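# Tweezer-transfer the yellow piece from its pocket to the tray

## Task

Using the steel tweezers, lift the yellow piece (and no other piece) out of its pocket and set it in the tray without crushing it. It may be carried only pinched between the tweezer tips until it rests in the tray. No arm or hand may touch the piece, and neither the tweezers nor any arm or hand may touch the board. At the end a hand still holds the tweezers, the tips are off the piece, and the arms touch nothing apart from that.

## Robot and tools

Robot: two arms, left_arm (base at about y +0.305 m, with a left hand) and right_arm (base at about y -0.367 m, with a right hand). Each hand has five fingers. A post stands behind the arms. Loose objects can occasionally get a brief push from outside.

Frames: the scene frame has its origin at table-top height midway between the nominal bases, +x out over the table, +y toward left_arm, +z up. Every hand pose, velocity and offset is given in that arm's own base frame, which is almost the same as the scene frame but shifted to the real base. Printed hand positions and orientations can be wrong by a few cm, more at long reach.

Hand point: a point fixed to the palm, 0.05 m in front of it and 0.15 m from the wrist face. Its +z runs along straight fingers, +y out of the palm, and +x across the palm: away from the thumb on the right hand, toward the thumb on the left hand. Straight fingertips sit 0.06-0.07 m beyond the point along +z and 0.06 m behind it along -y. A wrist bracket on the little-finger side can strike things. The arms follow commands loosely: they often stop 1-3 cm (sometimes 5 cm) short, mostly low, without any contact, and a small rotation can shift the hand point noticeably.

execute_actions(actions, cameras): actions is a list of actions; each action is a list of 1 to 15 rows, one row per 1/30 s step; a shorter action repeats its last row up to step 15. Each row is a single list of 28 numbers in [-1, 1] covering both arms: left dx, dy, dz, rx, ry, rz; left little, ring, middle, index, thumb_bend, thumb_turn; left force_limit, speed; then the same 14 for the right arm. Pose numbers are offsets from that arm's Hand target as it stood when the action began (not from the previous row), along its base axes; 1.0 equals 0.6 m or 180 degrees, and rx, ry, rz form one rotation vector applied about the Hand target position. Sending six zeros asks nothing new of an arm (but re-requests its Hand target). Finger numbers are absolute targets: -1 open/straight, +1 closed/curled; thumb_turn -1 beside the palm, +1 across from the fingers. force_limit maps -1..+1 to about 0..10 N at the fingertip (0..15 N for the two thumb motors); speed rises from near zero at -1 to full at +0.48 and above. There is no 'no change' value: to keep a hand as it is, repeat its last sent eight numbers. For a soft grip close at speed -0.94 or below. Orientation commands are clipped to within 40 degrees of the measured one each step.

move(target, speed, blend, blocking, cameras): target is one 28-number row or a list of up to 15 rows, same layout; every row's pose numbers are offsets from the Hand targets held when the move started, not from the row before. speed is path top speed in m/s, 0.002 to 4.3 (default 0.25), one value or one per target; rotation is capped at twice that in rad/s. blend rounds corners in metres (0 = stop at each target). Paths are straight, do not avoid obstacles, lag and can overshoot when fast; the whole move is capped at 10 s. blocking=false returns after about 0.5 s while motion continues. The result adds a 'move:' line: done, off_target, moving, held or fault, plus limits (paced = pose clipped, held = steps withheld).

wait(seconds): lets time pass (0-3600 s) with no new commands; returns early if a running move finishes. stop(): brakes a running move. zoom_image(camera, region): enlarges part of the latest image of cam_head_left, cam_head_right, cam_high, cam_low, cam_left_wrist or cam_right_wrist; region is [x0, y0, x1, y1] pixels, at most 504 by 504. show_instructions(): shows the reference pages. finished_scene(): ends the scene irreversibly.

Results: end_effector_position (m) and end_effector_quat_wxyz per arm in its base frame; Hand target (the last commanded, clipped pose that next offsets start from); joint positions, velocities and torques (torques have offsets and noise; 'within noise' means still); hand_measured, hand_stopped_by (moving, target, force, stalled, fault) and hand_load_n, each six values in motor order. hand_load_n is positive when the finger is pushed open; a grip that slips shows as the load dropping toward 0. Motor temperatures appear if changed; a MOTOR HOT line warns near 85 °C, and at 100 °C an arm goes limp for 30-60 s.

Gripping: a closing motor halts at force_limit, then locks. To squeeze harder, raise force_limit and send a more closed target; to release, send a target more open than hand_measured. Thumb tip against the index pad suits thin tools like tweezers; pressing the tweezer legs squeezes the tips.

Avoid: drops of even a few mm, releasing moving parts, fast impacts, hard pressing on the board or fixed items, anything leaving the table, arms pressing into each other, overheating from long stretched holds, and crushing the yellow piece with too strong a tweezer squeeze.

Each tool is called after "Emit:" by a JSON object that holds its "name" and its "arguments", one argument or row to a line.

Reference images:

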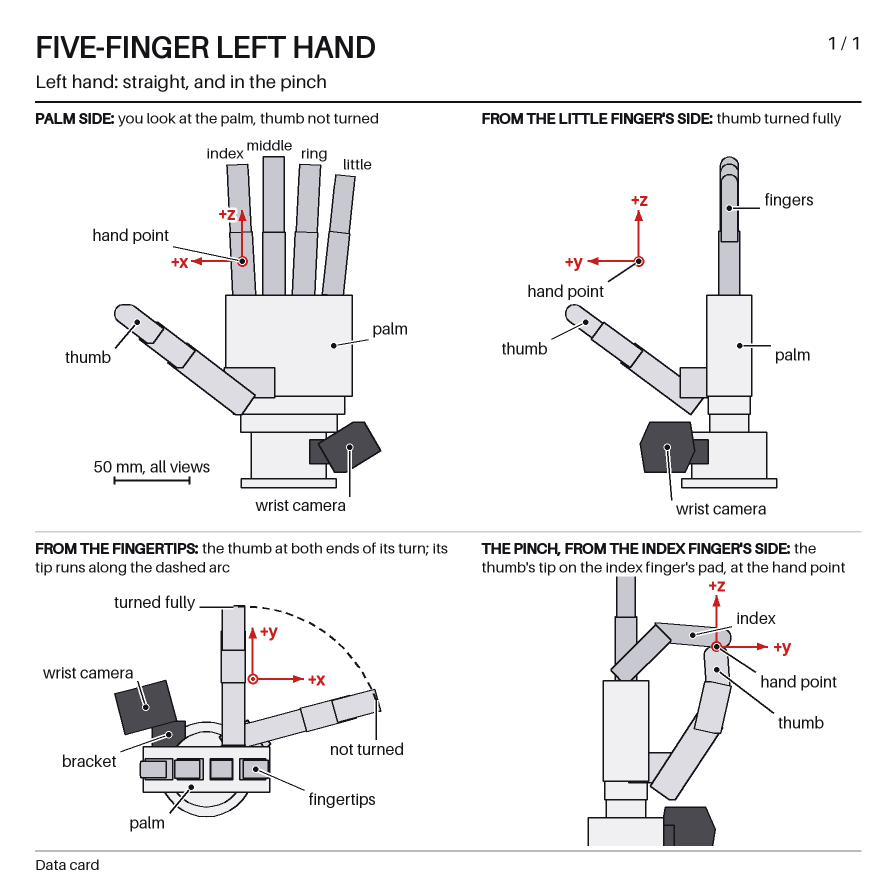

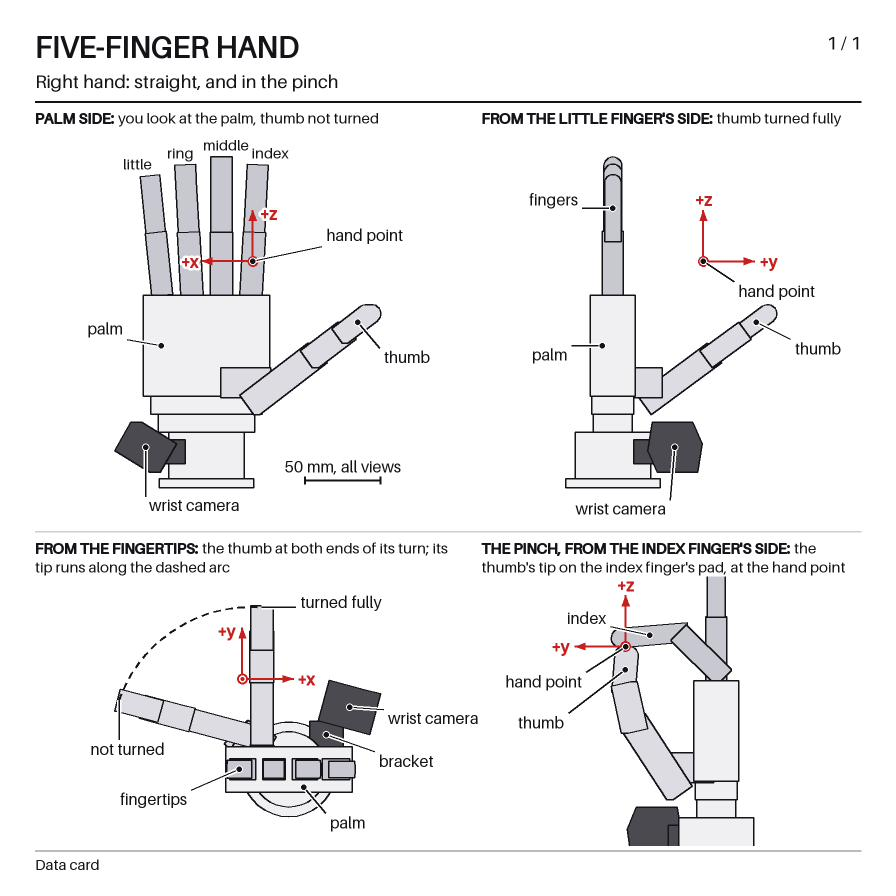

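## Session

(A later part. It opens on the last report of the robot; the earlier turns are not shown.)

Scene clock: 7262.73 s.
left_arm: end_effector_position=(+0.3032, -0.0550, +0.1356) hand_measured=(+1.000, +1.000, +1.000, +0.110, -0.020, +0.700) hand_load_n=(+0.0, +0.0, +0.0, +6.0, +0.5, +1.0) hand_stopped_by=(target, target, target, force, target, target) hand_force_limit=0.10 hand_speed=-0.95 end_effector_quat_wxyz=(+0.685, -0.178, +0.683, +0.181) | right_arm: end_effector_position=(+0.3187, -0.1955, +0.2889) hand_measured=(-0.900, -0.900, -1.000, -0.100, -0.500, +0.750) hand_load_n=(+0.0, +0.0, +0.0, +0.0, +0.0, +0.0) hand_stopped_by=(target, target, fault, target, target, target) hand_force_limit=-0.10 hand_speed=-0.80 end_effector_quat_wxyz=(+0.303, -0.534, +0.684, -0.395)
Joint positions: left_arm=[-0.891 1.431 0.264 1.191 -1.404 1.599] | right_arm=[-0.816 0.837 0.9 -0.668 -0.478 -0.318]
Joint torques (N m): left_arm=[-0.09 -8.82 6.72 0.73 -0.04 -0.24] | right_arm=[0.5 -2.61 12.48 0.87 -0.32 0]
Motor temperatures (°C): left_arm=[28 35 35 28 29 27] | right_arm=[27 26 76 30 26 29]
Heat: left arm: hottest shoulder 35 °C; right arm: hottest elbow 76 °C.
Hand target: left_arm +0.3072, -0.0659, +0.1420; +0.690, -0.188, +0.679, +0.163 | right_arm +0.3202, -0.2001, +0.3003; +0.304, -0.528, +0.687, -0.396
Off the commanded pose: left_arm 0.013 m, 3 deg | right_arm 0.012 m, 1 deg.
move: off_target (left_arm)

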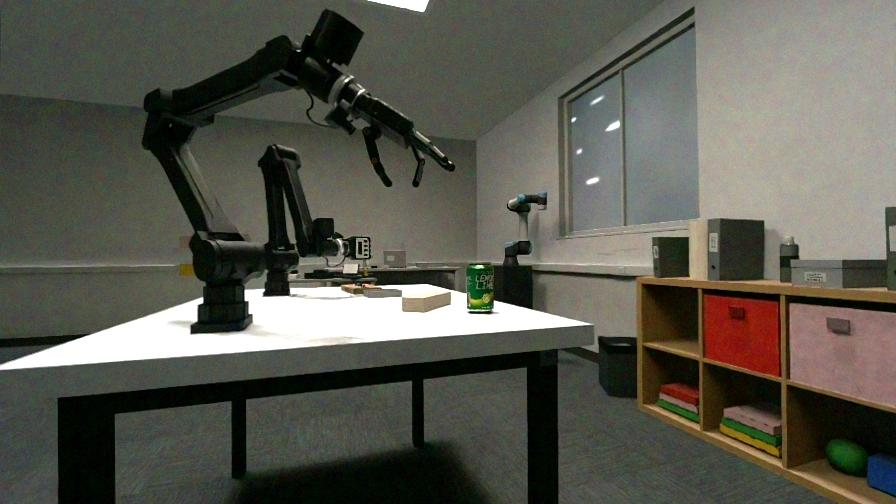

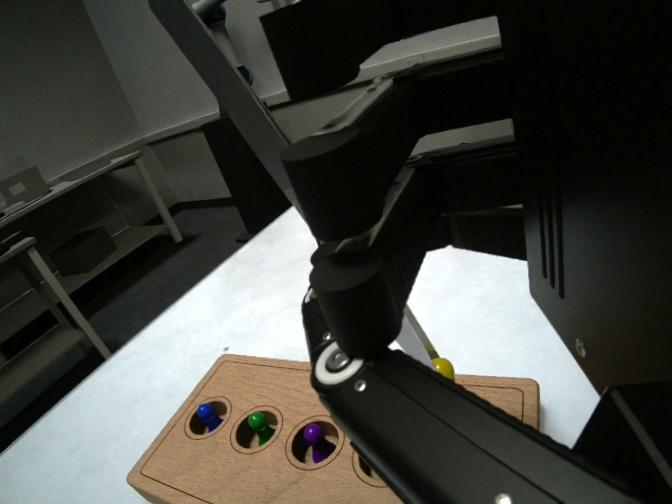

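Emit:
{"name": "move", "arguments": {
  "target": [0.0867,-0.225,0,0,0,-0.022,1,1,1,0.12,-0.02,0.7,0.1,-0.95,0,0,0,0,0,0,-0.9,-0.9,-0.3,-0.1,-0.5,0.75,-0.1,-0.8],
  "speed": 0.06,
  "cameras": ["cam_low","cam_left_wrist","cam_high","cam_head_right"]
}}

Emit:
{"name": "zoom_image", "arguments": {
  "camera": "cam_low",
  "region": [346, 254, 406, 314]
}}

Emit:
{"name": "zoom_image", "arguments": {
  "camera": "cam_high",
  "region": [350, 320, 460, 430]
}}

Scene clock: 7292.17 s.
left_arm: end_effector_position=(+0.3558, -0.1866, +0.1378) hand_measured=(+1.000, +1.000, +1.000, +0.110, -0.020, +0.700) hand_load_n=(+0.0, +0.0, +0.0, +6.0, +0.5, +1.0) hand_stopped_by=(target, target, target, force, target, target) hand_force_limit=0.10 hand_speed=-0.95 end_effector_quat_wxyz=(+0.693, -0.161, +0.687, +0.150) | right_arm: end_effector_position=(+0.3187, -0.1955, +0.2889) hand_measured=(-0.900, -0.900, -1.000, -0.100, -0.500, +0.750) hand_load_n=(+0.0, +0.0, -0.5, +0.0, +0.0, +0.0) hand_stopped_by=(target, target, fault, target, target, target) hand_force_limit=-0.10 hand_speed=-0.80 end_effector_quat_wxyz=(+0.303, -0.534, +0.684, -0.395)
Joint positions: left_arm=[-1.004 1.669 0.598 1.116 -1.446 1.598] | right_arm=[-0.816 0.837 0.9 -0.668 -0.478 -0.318]
Joint torques (N m): left_arm=[0.21 -12.28 8.39 0.7 -0.04 -0.1] | right_arm=[0.5 -2.55 12.51 0.87 -0.32 0]
Motor temperatures (°C): left_arm=[28 35 36 28 29 27] | right_arm=[27 26 76 30 26 29]
Heat: left arm: hottest elbow 36 °C; right arm: hottest elbow 76 °C.
Hand target: left_arm +0.3591, -0.2009, +0.1420; +0.696, -0.165, +0.685, +0.139 | right_arm +0.3202, -0.2001, +0.3003; +0.304, -0.528, +0.687, -0.396
Off the commanded pose: left_arm 0.015 m, 1 deg | right_arm 0.012 m, 1 deg.
move: off_target (left_arm)
Images, in order (width x height): cam_head_right 896x504, cam_high 896x504, cam_low 896x504, cam_left_wrist 672x504.

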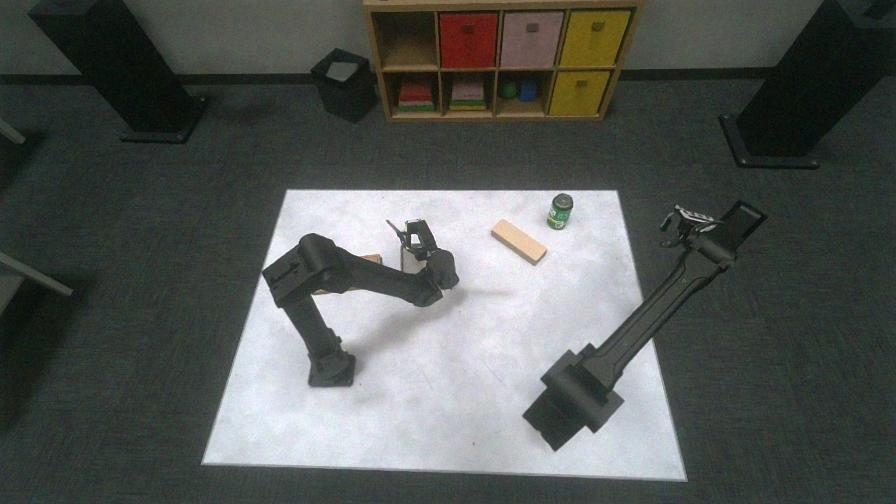

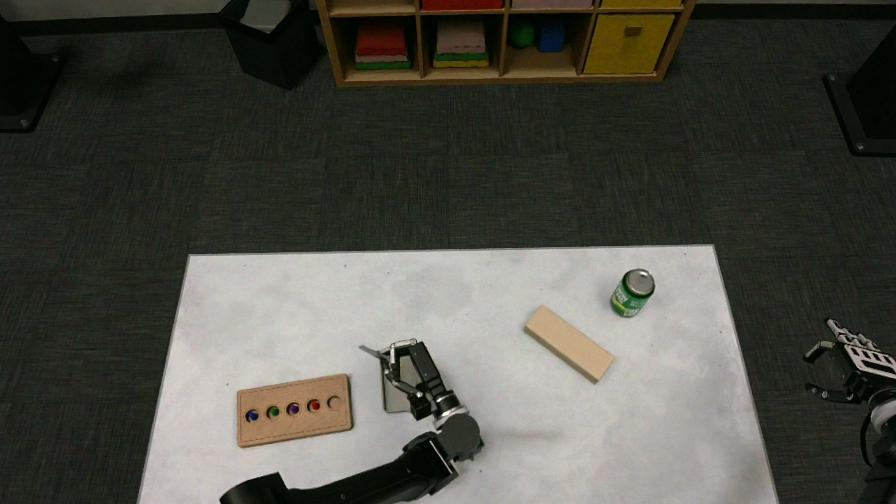

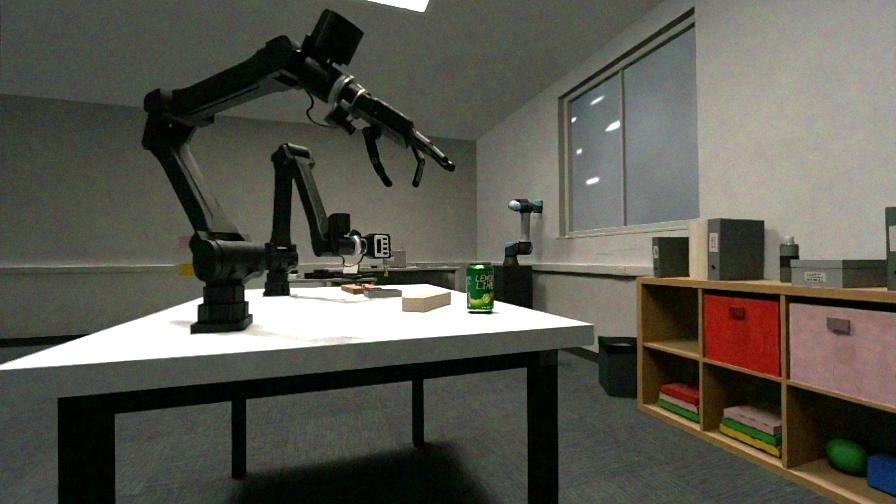

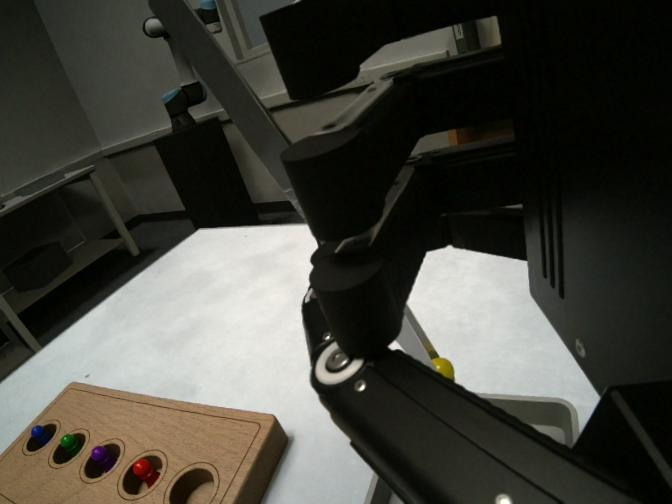

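Scaled by 8.400 from the camera's image (finer frame: 1280x720).

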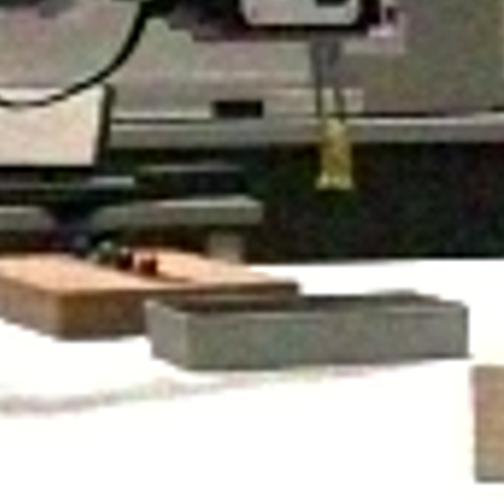

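Scaled by 4.582 from the camera's image (finer frame: 1280x720).

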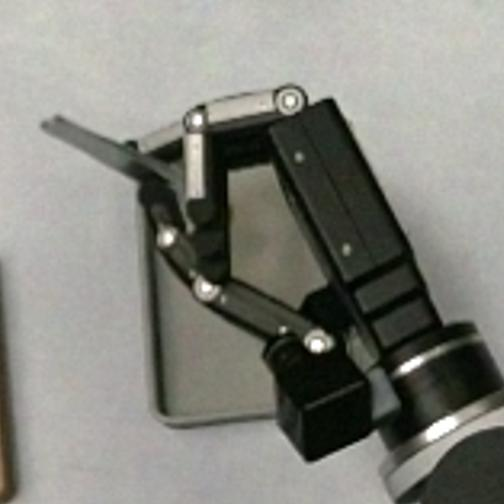

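Emit:
{"name": "move", "arguments": {
  "target": [0,0,-0.0833,0,0,0,1,1,1,0.12,-0.02,0.7,0.1,-0.95,0,0,0,0,0,0,-0.9,-0.9,-0.3,-0.1,-0.5,0.75,-0.1,-0.8],
  "speed": 0.04,
  "cameras": ["cam_low","cam_left_wrist","cam_high"]
}}

Emit:
{"name": "zoom_image", "arguments": {
  "camera": "cam_low",
  "region": [356, 264, 406, 314]
}}

Emit:
{"name": "zoom_image", "arguments": {
  "camera": "cam_left_wrist",
  "region": [380, 310, 580, 504]
}}

Scene clock: 7321.60 s.
left_arm: end_effector_position=(+0.3566, -0.1882, +0.0899) hand_measured=(+1.000, +1.000, +1.000, +0.110, -0.020, +0.700) hand_load_n=(+0.0, +0.0, +0.0, +6.0, +1.0, +1.0) hand_stopped_by=(target, target, target, force, target, target) hand_force_limit=0.10 hand_speed=-0.95 end_effector_quat_wxyz=(+0.691, -0.159, +0.689, +0.152) | right_arm: end_effector_position=(+0.3187, -0.1955, +0.2889) hand_measured=(-0.900, -0.900, -1.000, -0.100, -0.500, +0.750) hand_load_n=(+0.0, +0.0, -0.5, +0.0, +0.0, +0.0) hand_stopped_by=(target, target, fault, target, target, target) hand_force_limit=-0.10 hand_speed=-0.80 end_effector_quat_wxyz=(+0.303, -0.534, +0.684, -0.395)
Joint positions: left_arm=[-1.004 1.82 0.598 1.219 -1.446 1.557] | right_arm=[-0.816 0.837 0.9 -0.668 -0.478 -0.318]
Joint torques (N m): left_arm=[0.21 -12.69 6.52 1.66 -0.06 0] | right_arm=[0.44 -2.61 12.49 0.9 -0.32 0.01]
Motor temperatures (°C): left_arm=[28 35 38 28 29 27] | right_arm=[27 26 76 30 26 29]
Heat: left arm: hottest elbow 38 °C; right arm: hottest elbow 76 °C.
Hand target: left_arm +0.3591, -0.2009, +0.0920; +0.696, -0.165, +0.685, +0.139 | right_arm +0.3202, -0.2001, +0.3003; +0.304, -0.528, +0.687, -0.396
Off the commanded pose: left_arm 0.013 m, 2 deg | right_arm 0.012 m, 1 deg.
move: off_target (left_arm)
Images, in order (width x height): cam_high 896x504, cam_low 896x504, cam_left_wrist 672x504.

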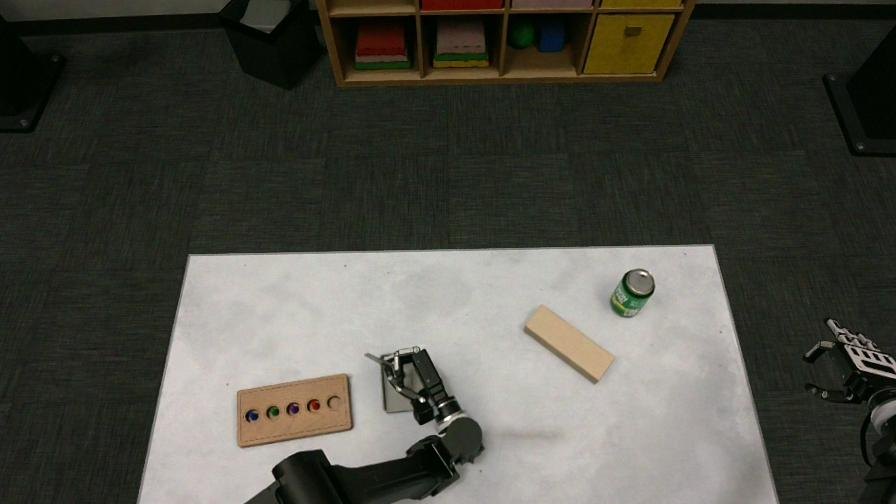

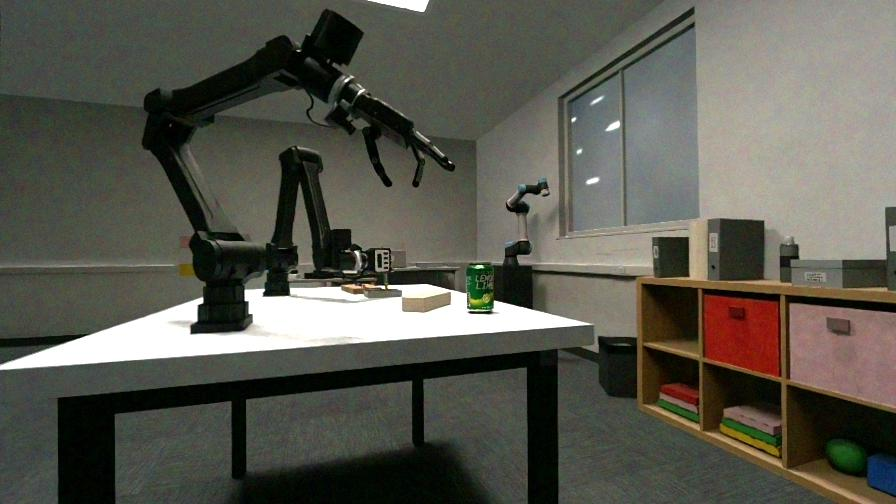

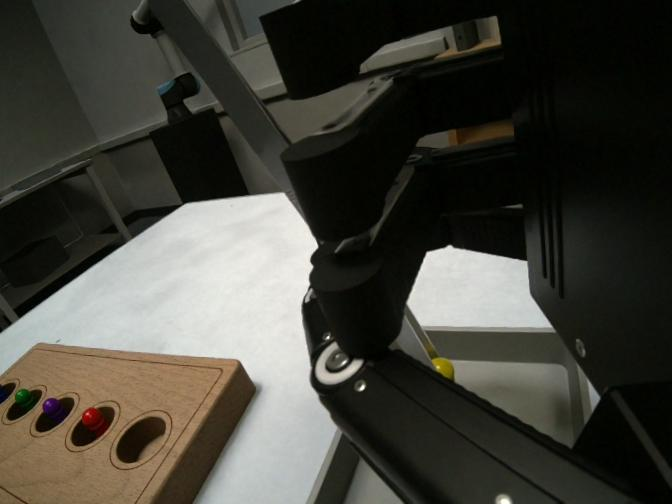

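Scaled by 10.080 from the camera's image (finer frame: 1280x720).

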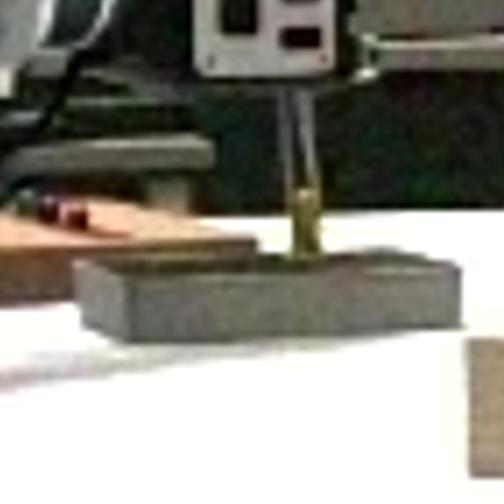

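Scaled by 2.520 from the camera's image (finer frame: 960x720).

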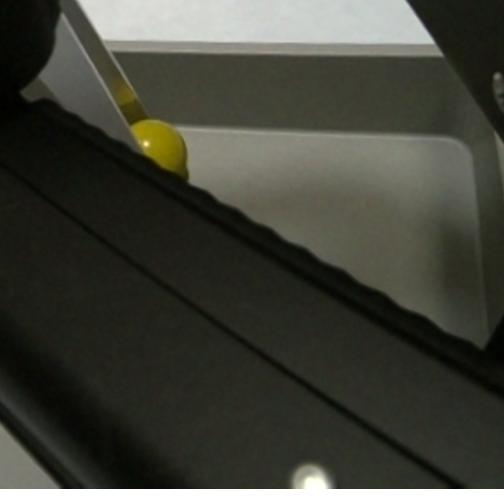

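Emit:
{"name": "move", "arguments": {
  "target": [0,0,-0.0233,0,0,0,1,1,1,0.12,-0.02,0.7,0.1,-0.95,0,0,0,0,0,0,-0.9,-0.9,-0.3,-0.1,-0.5,0.75,-0.1,-0.8],
  "speed": 0.03,
  "cameras": ["cam_low","cam_left_wrist"]
}}

Emit:
{"name": "zoom_image", "arguments": {
  "camera": "cam_low",
  "region": [356, 264, 406, 314]
}}

Emit:
{"name": "zoom_image", "arguments": {
  "camera": "cam_left_wrist",
  "region": [410, 330, 490, 410]
}}

Scene clock: 7343.17 s.
left_arm: end_effector_position=(+0.3562, -0.1875, +0.0762) hand_measured=(+1.000, +1.000, +1.000, +0.110, -0.020, +0.700) hand_load_n=(+0.0, +0.0, +0.0, +6.0, +0.5, +1.0) hand_stopped_by=(target, target, target, force, target, target) hand_force_limit=0.10 hand_speed=-0.95 end_effector_quat_wxyz=(+0.690, -0.158, +0.690, +0.153) | right_arm: end_effector_position=(+0.3187, -0.1955, +0.2889) hand_measured=(-0.900, -0.900, -1.000, -0.100, -0.500, +0.750) hand_load_n=(+0.0, +0.0, +0.0, +0.0, +0.0, +0.0) hand_stopped_by=(target, target, fault, target, target, target) hand_force_limit=-0.10 hand_speed=-0.80 end_effector_quat_wxyz=(+0.303, -0.534, +0.684, -0.395)
Joint positions: left_arm=[-1.004 1.867 0.598 1.262 -1.446 1.557] | right_arm=[-0.816 0.837 0.9 -0.668 -0.478 -0.318]
Joint torques (N m): left_arm=[0.44 -12.86 6.24 1.66 -0.06 -0.06] | right_arm=[0.56 -2.55 12.49 0.85 -0.32 0.01]
Motor temperatures (°C): left_arm=[28 35 38 28 29 27] | right_arm=[27 26 76 30 26 29]
Heat: left arm: hottest elbow 38 °C; right arm: hottest elbow 76 °C.
Hand target: left_arm +0.3591, -0.2009, +0.0780; +0.696, -0.165, +0.685, +0.139 | right_arm +0.3202, -0.2001, +0.3003; +0.304, -0.528, +0.687, -0.396
Off the commanded pose: left_arm 0.014 m, 2 deg | right_arm 0.012 m, 1 deg.
move: off_target (left_arm)

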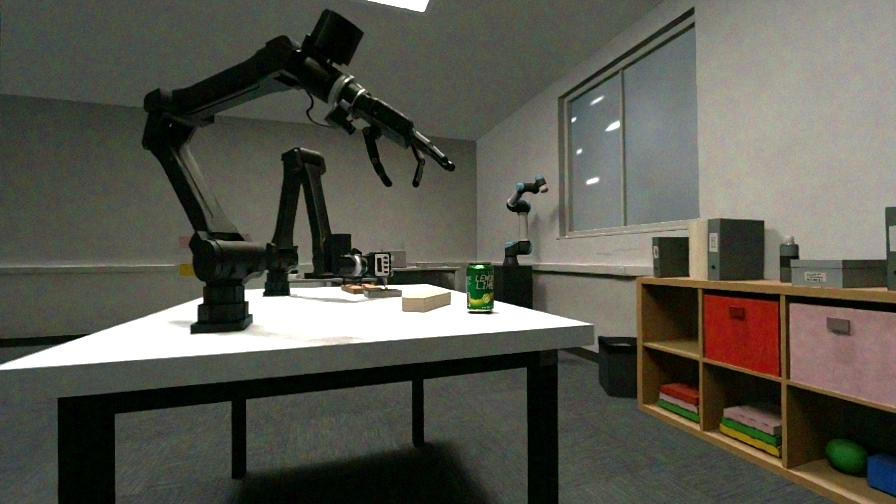

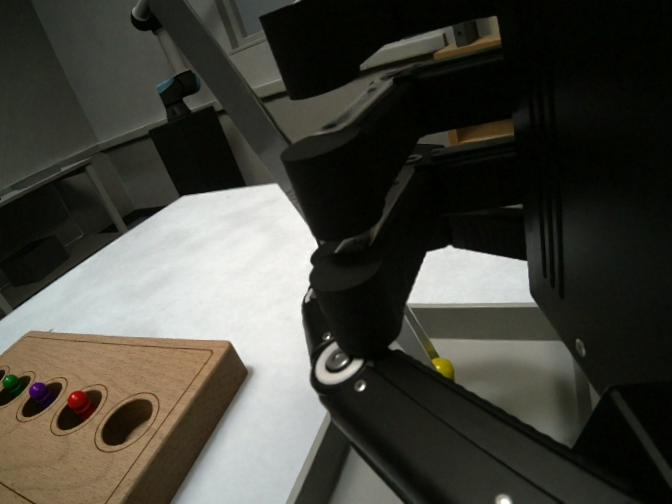

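Scaled by 10.080 from the camera's image (finer frame: 1280x720).

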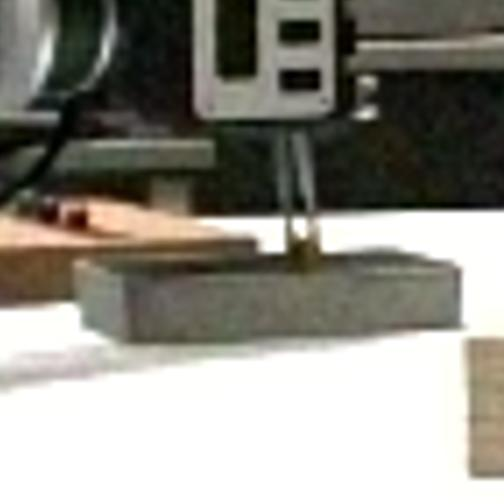

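Scaled by 6.300 from the camera's image (finer frame: 960x720).

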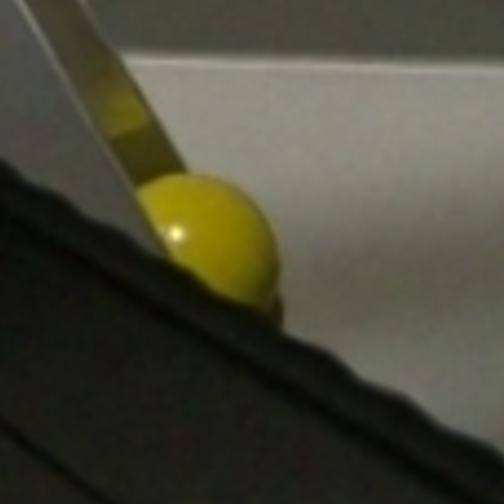

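Emit:
{"name": "move", "arguments": {
  "target": [0,0,-0.006,0,0,0,1,1,1,0.12,-0.02,0.7,0.1,-0.95,0,0,0,0,0,0,-0.9,-0.9,-0.3,-0.1,-0.5,0.75,-0.1,-0.8],
  "speed": 0.02,
  "cameras": ["cam_left_wrist","cam_low"]
}}

Emit:
{"name": "zoom_image", "arguments": {
  "camera": "cam_left_wrist",
  "region": [410, 330, 490, 410]
}}

Scene clock: 7372.77 s.
left_arm: end_effector_position=(+0.3560, -0.1872, +0.0721) hand_measured=(+1.000, +1.000, +1.000, +0.110, -0.020, +0.700) hand_load_n=(+0.0, +0.0, +0.0, +6.0, +1.0, +1.0) hand_stopped_by=(target, target, target, force, target, target) hand_force_limit=0.10 hand_speed=-0.95 end_effector_quat_wxyz=(+0.690, -0.158, +0.690, +0.153) | right_arm: end_effector_position=(+0.3187, -0.1955, +0.2889) hand_measured=(-0.900, -0.900, -1.000, -0.100, -0.500, +0.750) hand_load_n=(+0.0, -0.5, +0.0, +0.0, +0.0, +0.0) hand_stopped_by=(target, target, fault, target, target, target) hand_force_limit=-0.10 hand_speed=-0.80 end_effector_quat_wxyz=(+0.303, -0.534, +0.684, -0.395)
Joint positions: left_arm=[-1.004 1.881 0.598 1.276 -1.446 1.557] | right_arm=[-0.816 0.837 0.9 -0.668 -0.478 -0.318]
Joint torques (N m): left_arm=[0.03 -13.33 6.16 1.57 -0.07 -0.03] | right_arm=[0.5 -2.55 12.48 0.87 -0.32 0.01]
Motor temperatures (°C): left_arm=[28 35 37 28 29 27] | right_arm=[27 26 76 30 26 29]
Heat: left arm: hottest elbow 37 °C; right arm: hottest elbow 76 °C.
Hand target: left_arm +0.3591, -0.2009, +0.0744; +0.696, -0.165, +0.685, +0.139 | right_arm +0.3202, -0.2001, +0.3003; +0.304, -0.528, +0.687, -0.396
Off the commanded pose: left_arm 0.014 m, 2 deg | right_arm 0.012 m, 1 deg.
move: off_target (left_arm)
Images, in order (width x height): cam_low 896x504, cam_left_wrist 672x504.

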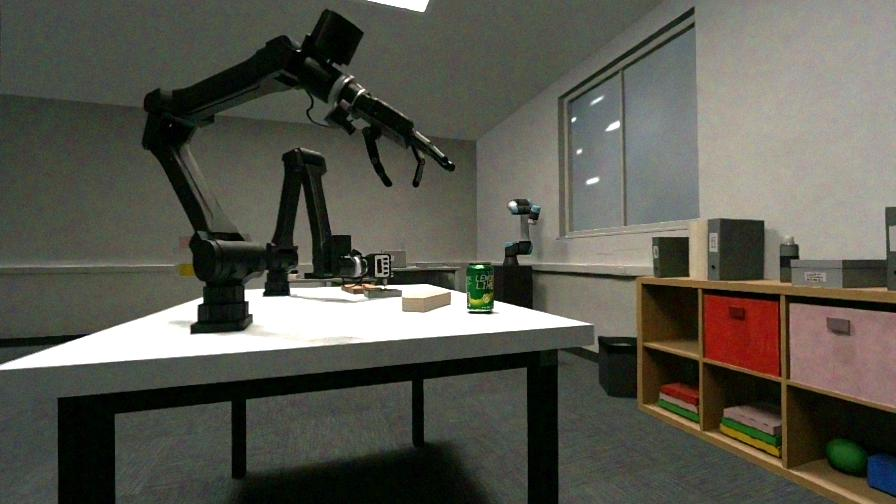

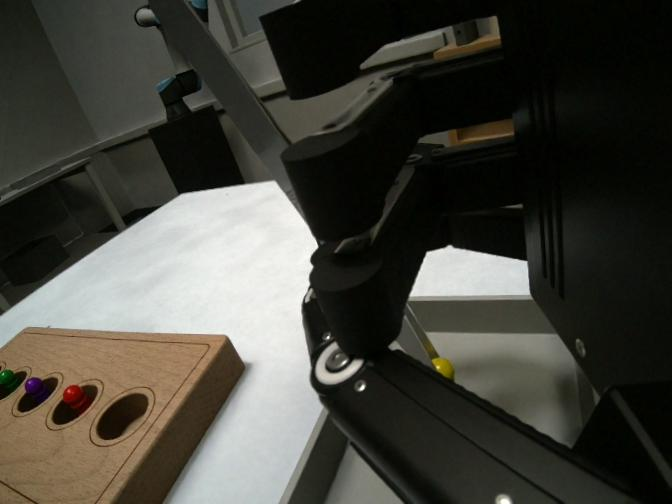

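Scaled by 6.300 from the camera's image (finer frame: 960x720).

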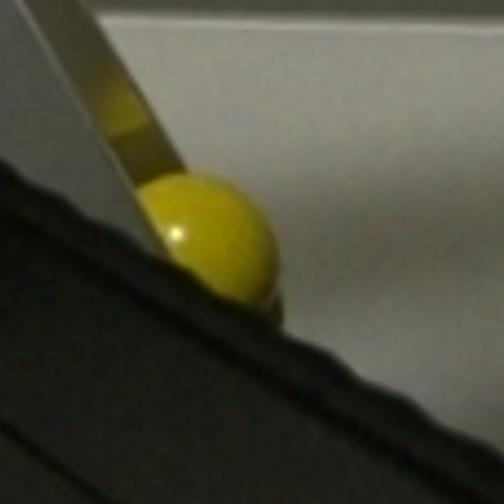

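Emit:
{"name": "move", "arguments": {
  "target": [0,0,-0.004,0,0,0,1,1,1,0.12,-0.02,0.7,0.1,-0.95,0,0,0,0,0,0,-0.9,-0.9,-0.3,-0.1,-0.5,0.75,-0.1,-0.8],
  "speed": 0.02,
  "cameras": ["cam_left_wrist"]
}}

Emit:
{"name": "zoom_image", "arguments": {
  "camera": "cam_left_wrist",
  "region": [410, 330, 490, 410]
}}

Scene clock: 7378.63 s.
left_arm: end_effector_position=(+0.3569, -0.1886, +0.0715) hand_measured=(+1.000, +1.000, +1.000, +0.110, -0.020, +0.700) hand_load_n=(+0.0, +0.0, +0.0, +6.0, +0.5, +0.5) hand_stopped_by=(target, target, target, force, target, target) hand_force_limit=0.10 hand_speed=-0.95 end_effector_quat_wxyz=(+0.691, -0.162, +0.688, +0.149) | right_arm: end_effector_position=(+0.3187, -0.1955, +0.2889) hand_measured=(-0.900, -0.900, -1.000, -0.100, -0.500, +0.750) hand_load_n=(+0.0, +0.0, +0.0, +0.0, +0.0, +0.0) hand_stopped_by=(target, target, fault, target, target, target) hand_force_limit=-0.10 hand_speed=-0.80 end_effector_quat_wxyz=(+0.303, -0.534, +0.684, -0.395)
Joint positions: left_arm=[-1.004 1.886 0.602 1.289 -1.447 1.557] | right_arm=[-0.816 0.837 0.9 -0.668 -0.478 -0.318]
Joint torques (N m): left_arm=[0.44 -13.16 5.78 1.59 -0.04 -0.01] | right_arm=[0.5 -2.61 12.51 0.88 -0.32 0.01]
Motor temperatures (°C): left_arm=[28 35 37 28 29 27] | right_arm=[27 26 76 30 26 29]
Heat: left arm: hottest elbow 37 °C; right arm: hottest elbow 76 °C.
Hand target: left_arm +0.3591, -0.2009, +0.0720; +0.696, -0.165, +0.685, +0.139 | right_arm +0.3202, -0.2001, +0.3003; +0.304, -0.528, +0.687, -0.396
Off the commanded pose: left_arm 0.012 m, 1 deg | right_arm 0.012 m, 1 deg.
move: off_target (left_arm)

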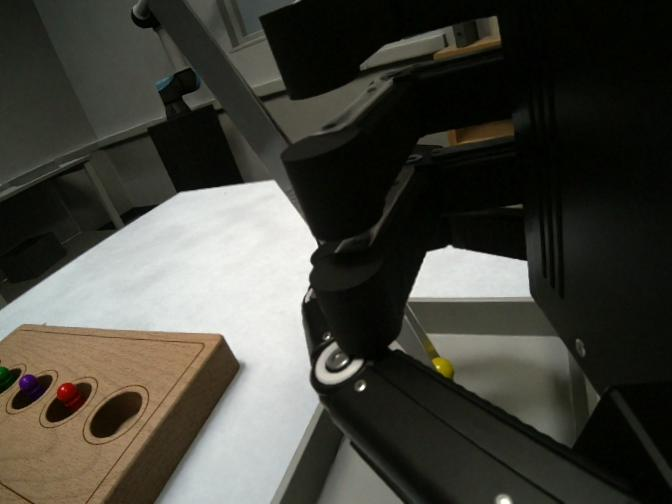

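Scaled by 6.300 from the camera's image (finer frame: 960x720).

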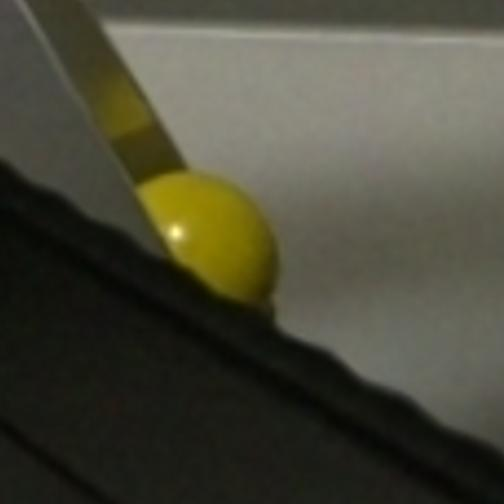

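Emit:
{"name": "execute_actions", "arguments": {
  "actions": [],
  "cameras": ["cam_low","cam_left_wrist","cam_high","cam_head_left"]
}}

Emit:
{"name": "zoom_image", "arguments": {
  "camera": "cam_low",
  "region": [356, 264, 406, 314]
}}

Emit:
{"name": "zoom_image", "arguments": {
  "camera": "cam_left_wrist",
  "region": [410, 330, 490, 410]
}}

Scene clock: 7387.67 s.
left_arm: end_effector_position=(+0.3569, -0.1886, +0.0715) hand_measured=(+1.000, +1.000, +1.000, +0.110, -0.020, +0.700) hand_load_n=(+0.0, +0.0, +0.5, +6.5, +0.5, +0.5) hand_stopped_by=(target, target, target, force, target, target) hand_force_limit=0.10 hand_speed=-0.95 end_effector_quat_wxyz=(+0.691, -0.162, +0.688, +0.149) | right_arm: end_effector_position=(+0.3187, -0.1955, +0.2889) hand_measured=(-0.900, -0.900, -1.000, -0.100, -0.500, +0.750) hand_load_n=(+0.0, +0.0, +0.0, +0.0, +0.5, +0.0) hand_stopped_by=(target, target, fault, target, target, target) hand_force_limit=-0.10 hand_speed=-0.80 end_effector_quat_wxyz=(+0.303, -0.534, +0.684, -0.395)
Joint positions: left_arm=[-1.004 1.886 0.602 1.289 -1.447 1.557] | right_arm=[-0.816 0.837 0.9 -0.668 -0.478 -0.318]
Joint velocities: within noise
Joint torques (N m): left_arm=[0.03 -12.86 5.87 1.61 -0.02 0.05] | right_arm=[0.5 -2.61 12.49 0.87 -0.32 0.01]
Motor temperatures (°C): left_arm=[28 36 37 28 29 27] | right_arm=[27 26 76 30 26 29]
Heat: left arm: hottest elbow 37 °C; right arm: hottest elbow 76 °C.
Hand target: left_arm +0.3591, -0.2009, +0.0720; +0.696, -0.165, +0.685, +0.139 | right_arm +0.3202, -0.2001, +0.3003; +0.304, -0.528, +0.687, -0.396
Off the commanded pose: left_arm 0.012 m, 1 deg | right_arm 0.012 m, 1 deg.
Images, in order (width x height): cam_head_left 896x504, cam_high 896x504, cam_low 896x504, cam_left_wrist 672x504.

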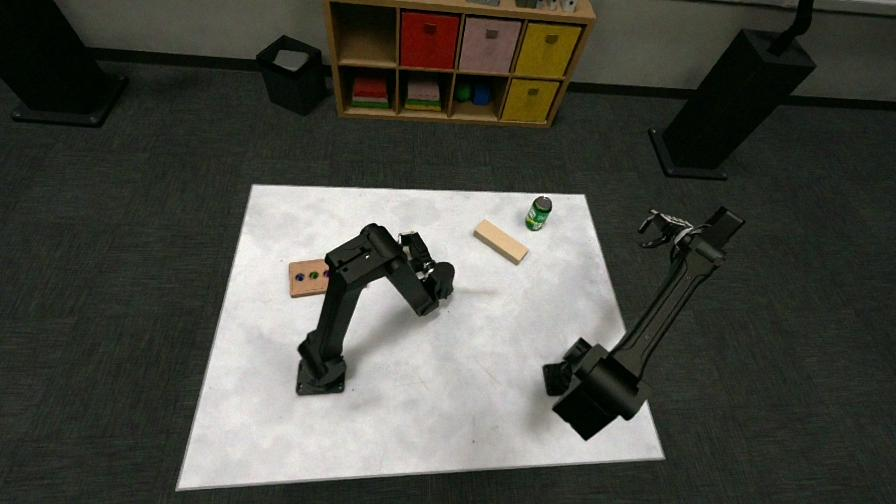

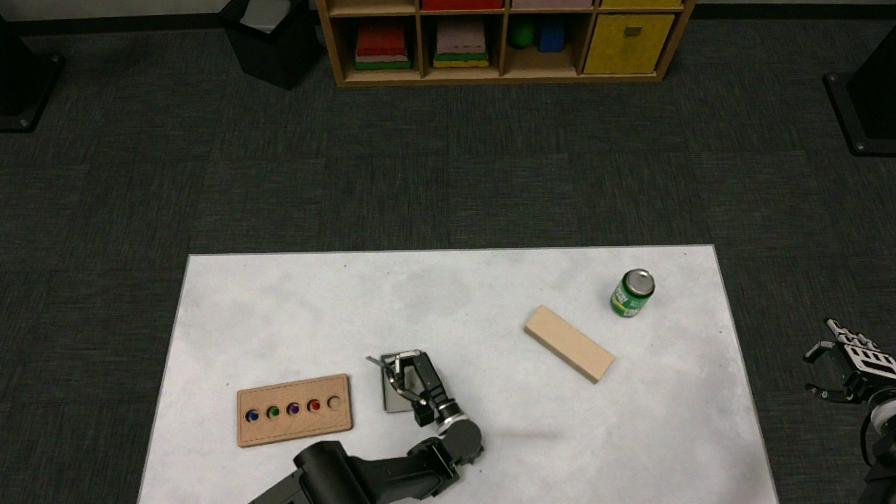

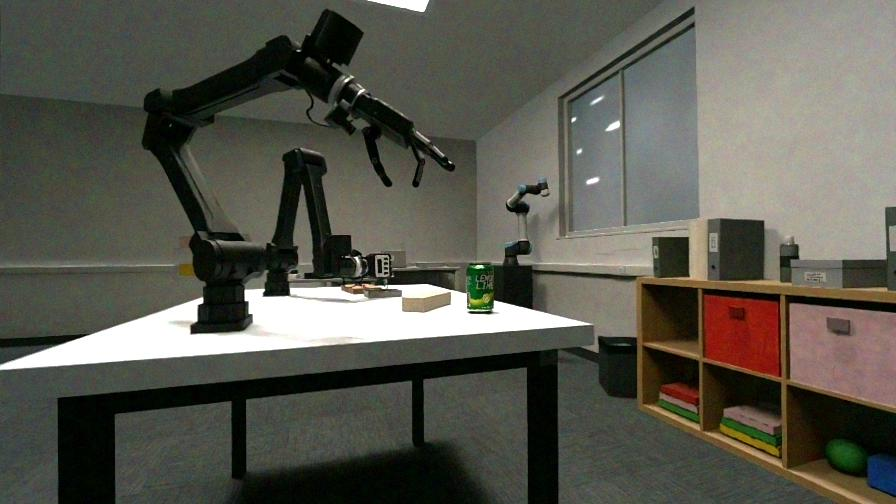

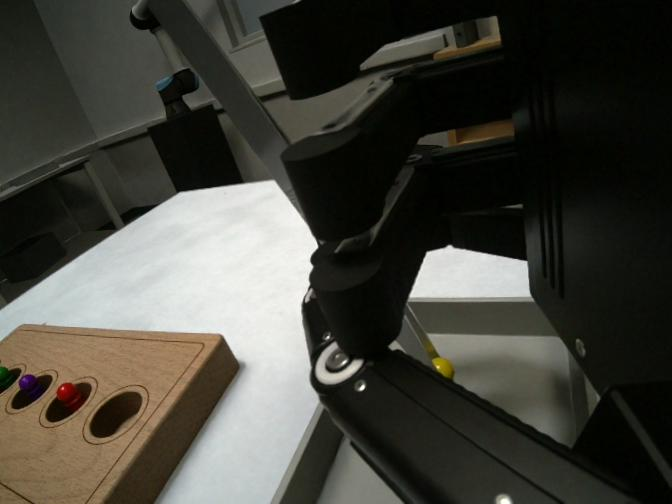

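Scaled by 10.080 from the camera's image (finer frame: 1280x720).

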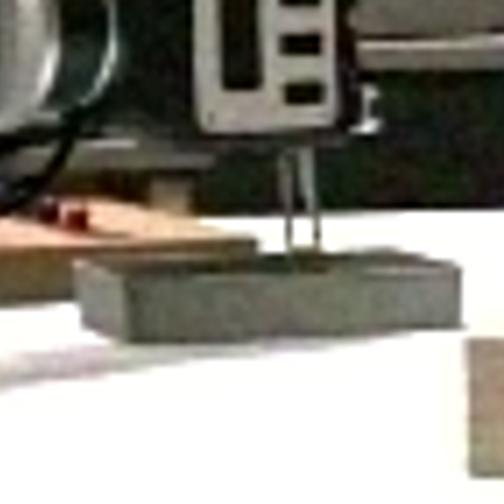

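Scaled by 6.300 from the camera's image (finer frame: 960x720).

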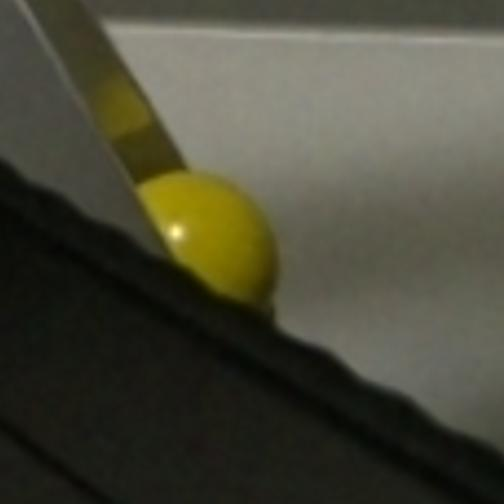

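Emit:
{"name": "move", "arguments": {
  "target": [0,0,-0.0025,0,0,0,1,1,1,0.12,-0.02,0.7,0.1,-0.95,0,0,0,0,0,0,-0.9,-0.9,-0.3,-0.1,-0.5,0.75,-0.1,-0.8],
  "speed": 0.02,
  "cameras": ["cam_left_wrist"]
}}

Emit:
{"name": "zoom_image", "arguments": {
  "camera": "cam_left_wrist",
  "region": [410, 330, 490, 410]
}}

Scene clock: 7399.40 s.
left_arm: end_effector_position=(+0.3568, -0.1885, +0.0701) hand_measured=(+1.000, +1.000, +1.000, +0.110, -0.020, +0.700) hand_load_n=(+0.0, +0.0, +0.0, +6.0, +1.0, +0.5) hand_stopped_by=(target, target, target, force, target, target) hand_force_limit=0.10 hand_speed=-0.95 end_effector_quat_wxyz=(+0.692, -0.162, +0.688, +0.149) | right_arm: end_effector_position=(+0.3187, -0.1955, +0.2889) hand_measured=(-0.900, -0.900, -1.000, -0.100, -0.500, +0.750) hand_load_n=(+0.0, -0.5, +0.0, +0.0, +0.0, +0.0) hand_stopped_by=(target, target, fault, target, target, target) hand_force_limit=-0.10 hand_speed=-0.80 end_effector_quat_wxyz=(+0.303, -0.534, +0.684, -0.395)
Joint positions: left_arm=[-1.004 1.891 0.602 1.295 -1.447 1.557] | right_arm=[-0.816 0.837 0.9 -0.668 -0.478 -0.318]
Joint torques (N m): left_arm=[0.03 -12.69 5.85 1.58 -0.02 0.03] | right_arm=[0.5 -2.61 12.49 0.87 -0.32 0.01]
Motor temperatures (°C): left_arm=[28 36 37 28 29 27] | right_arm=[27 26 76 30 26 29]
Heat: left arm: hottest elbow 37 °C; right arm: hottest elbow 76 °C.
Hand target: left_arm +0.3591, -0.2008, +0.0704; +0.696, -0.164, +0.685, +0.139 | right_arm +0.3202, -0.2001, +0.3003; +0.304, -0.528, +0.687, -0.396
Off the commanded pose: left_arm 0.013 m, 1 deg | right_arm 0.012 m, 1 deg.
move: off_target (left_arm)

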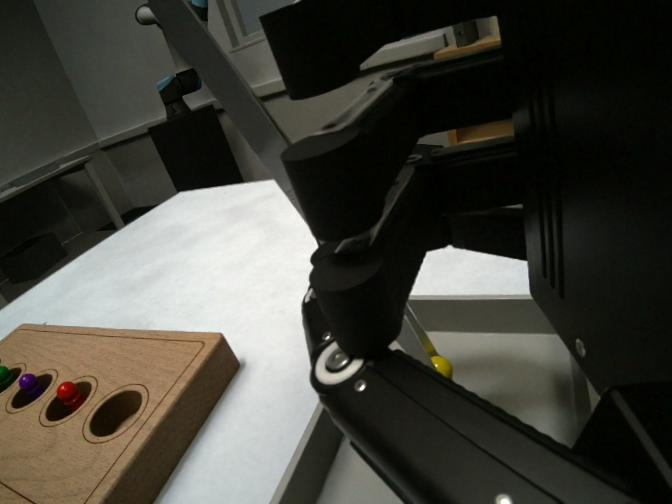

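Scaled by 6.300 from the camera's image (finer frame: 960x720).

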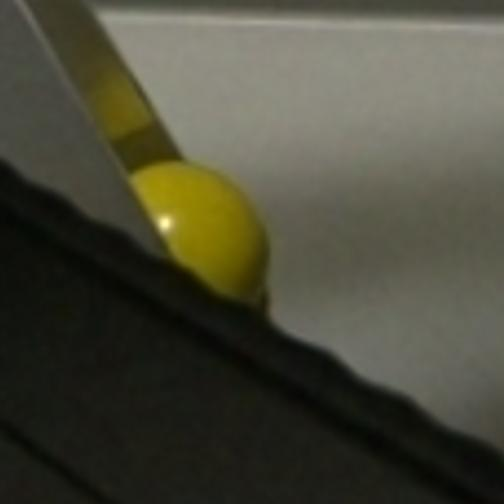

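Emit:
{"name": "move", "arguments": {
  "target": [0,0,0,0,0,0,1,1,1,0.09,-0.02,0.7,0.1,-0.95,0,0,0,0,0,0,-0.9,-0.9,-0.3,-0.1,-0.5,0.75,-0.1,-0.8],
  "speed": 0.02,
  "cameras": ["cam_left_wrist"]
}}

Emit:
{"name": "zoom_image", "arguments": {
  "camera": "cam_left_wrist",
  "region": [410, 330, 490, 410]
}}

Scene clock: 7412.23 s.
left_arm: end_effector_position=(+0.3566, -0.1883, +0.0685) hand_measured=(+1.000, +1.000, +1.000, +0.090, -0.020, +0.700) hand_load_n=(+0.0, +0.0, +0.0, +3.5, +0.5, +0.5) hand_stopped_by=(target, target, target, target, target, target) hand_force_limit=0.10 hand_speed=-0.95 end_effector_quat_wxyz=(+0.691, -0.161, +0.688, +0.150) | right_arm: end_effector_position=(+0.3187, -0.1955, +0.2889) hand_measured=(-0.900, -0.900, -1.000, -0.100, -0.500, +0.750) hand_load_n=(+0.0, +0.0, +0.0, +0.0, +0.0, +0.0) hand_stopped_by=(target, target, fault, target, target, target) hand_force_limit=-0.10 hand_speed=-0.80 end_effector_quat_wxyz=(+0.303, -0.534, +0.684, -0.395)
Joint positions: left_arm=[-1.004 1.896 0.602 1.296 -1.447 1.557] | right_arm=[-0.816 0.837 0.9 -0.668 -0.478 -0.318]
Joint torques (N m): left_arm=[0.38 -13.1 5.72 1.63 -0.01 0.05] | right_arm=[0.5 -2.61 12.52 0.87 -0.32 0.01]
Motor temperatures (°C): left_arm=[28 36 37 28 29 27] | right_arm=[27 26 76 30 26 29]
Heat: left arm: hottest elbow 37 °C; right arm: hottest elbow 76 °C.
Hand target: left_arm +0.3591, -0.2008, +0.0705; +0.696, -0.165, +0.685, +0.139 | right_arm +0.3202, -0.2001, +0.3003; +0.304, -0.528, +0.687, -0.396
Off the commanded pose: left_arm 0.013 m, 1 deg | right_arm 0.012 m, 1 deg.
move: done

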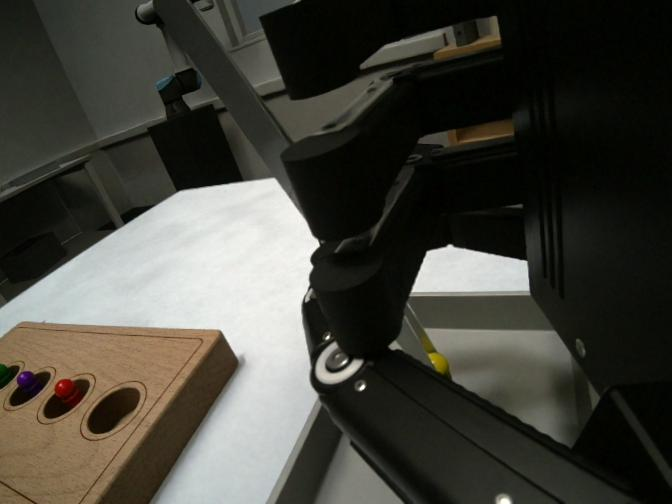

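Scaled by 6.300 from the camera's image (finer frame: 960x720).

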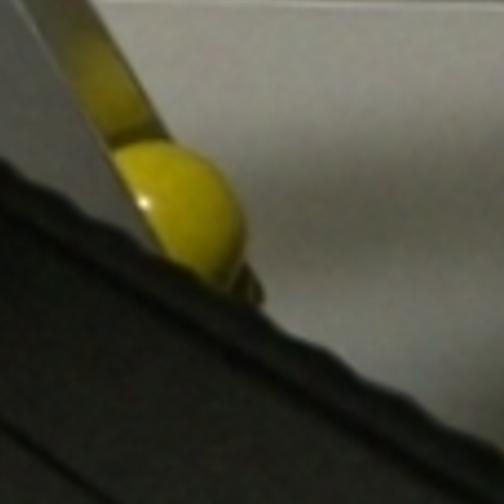

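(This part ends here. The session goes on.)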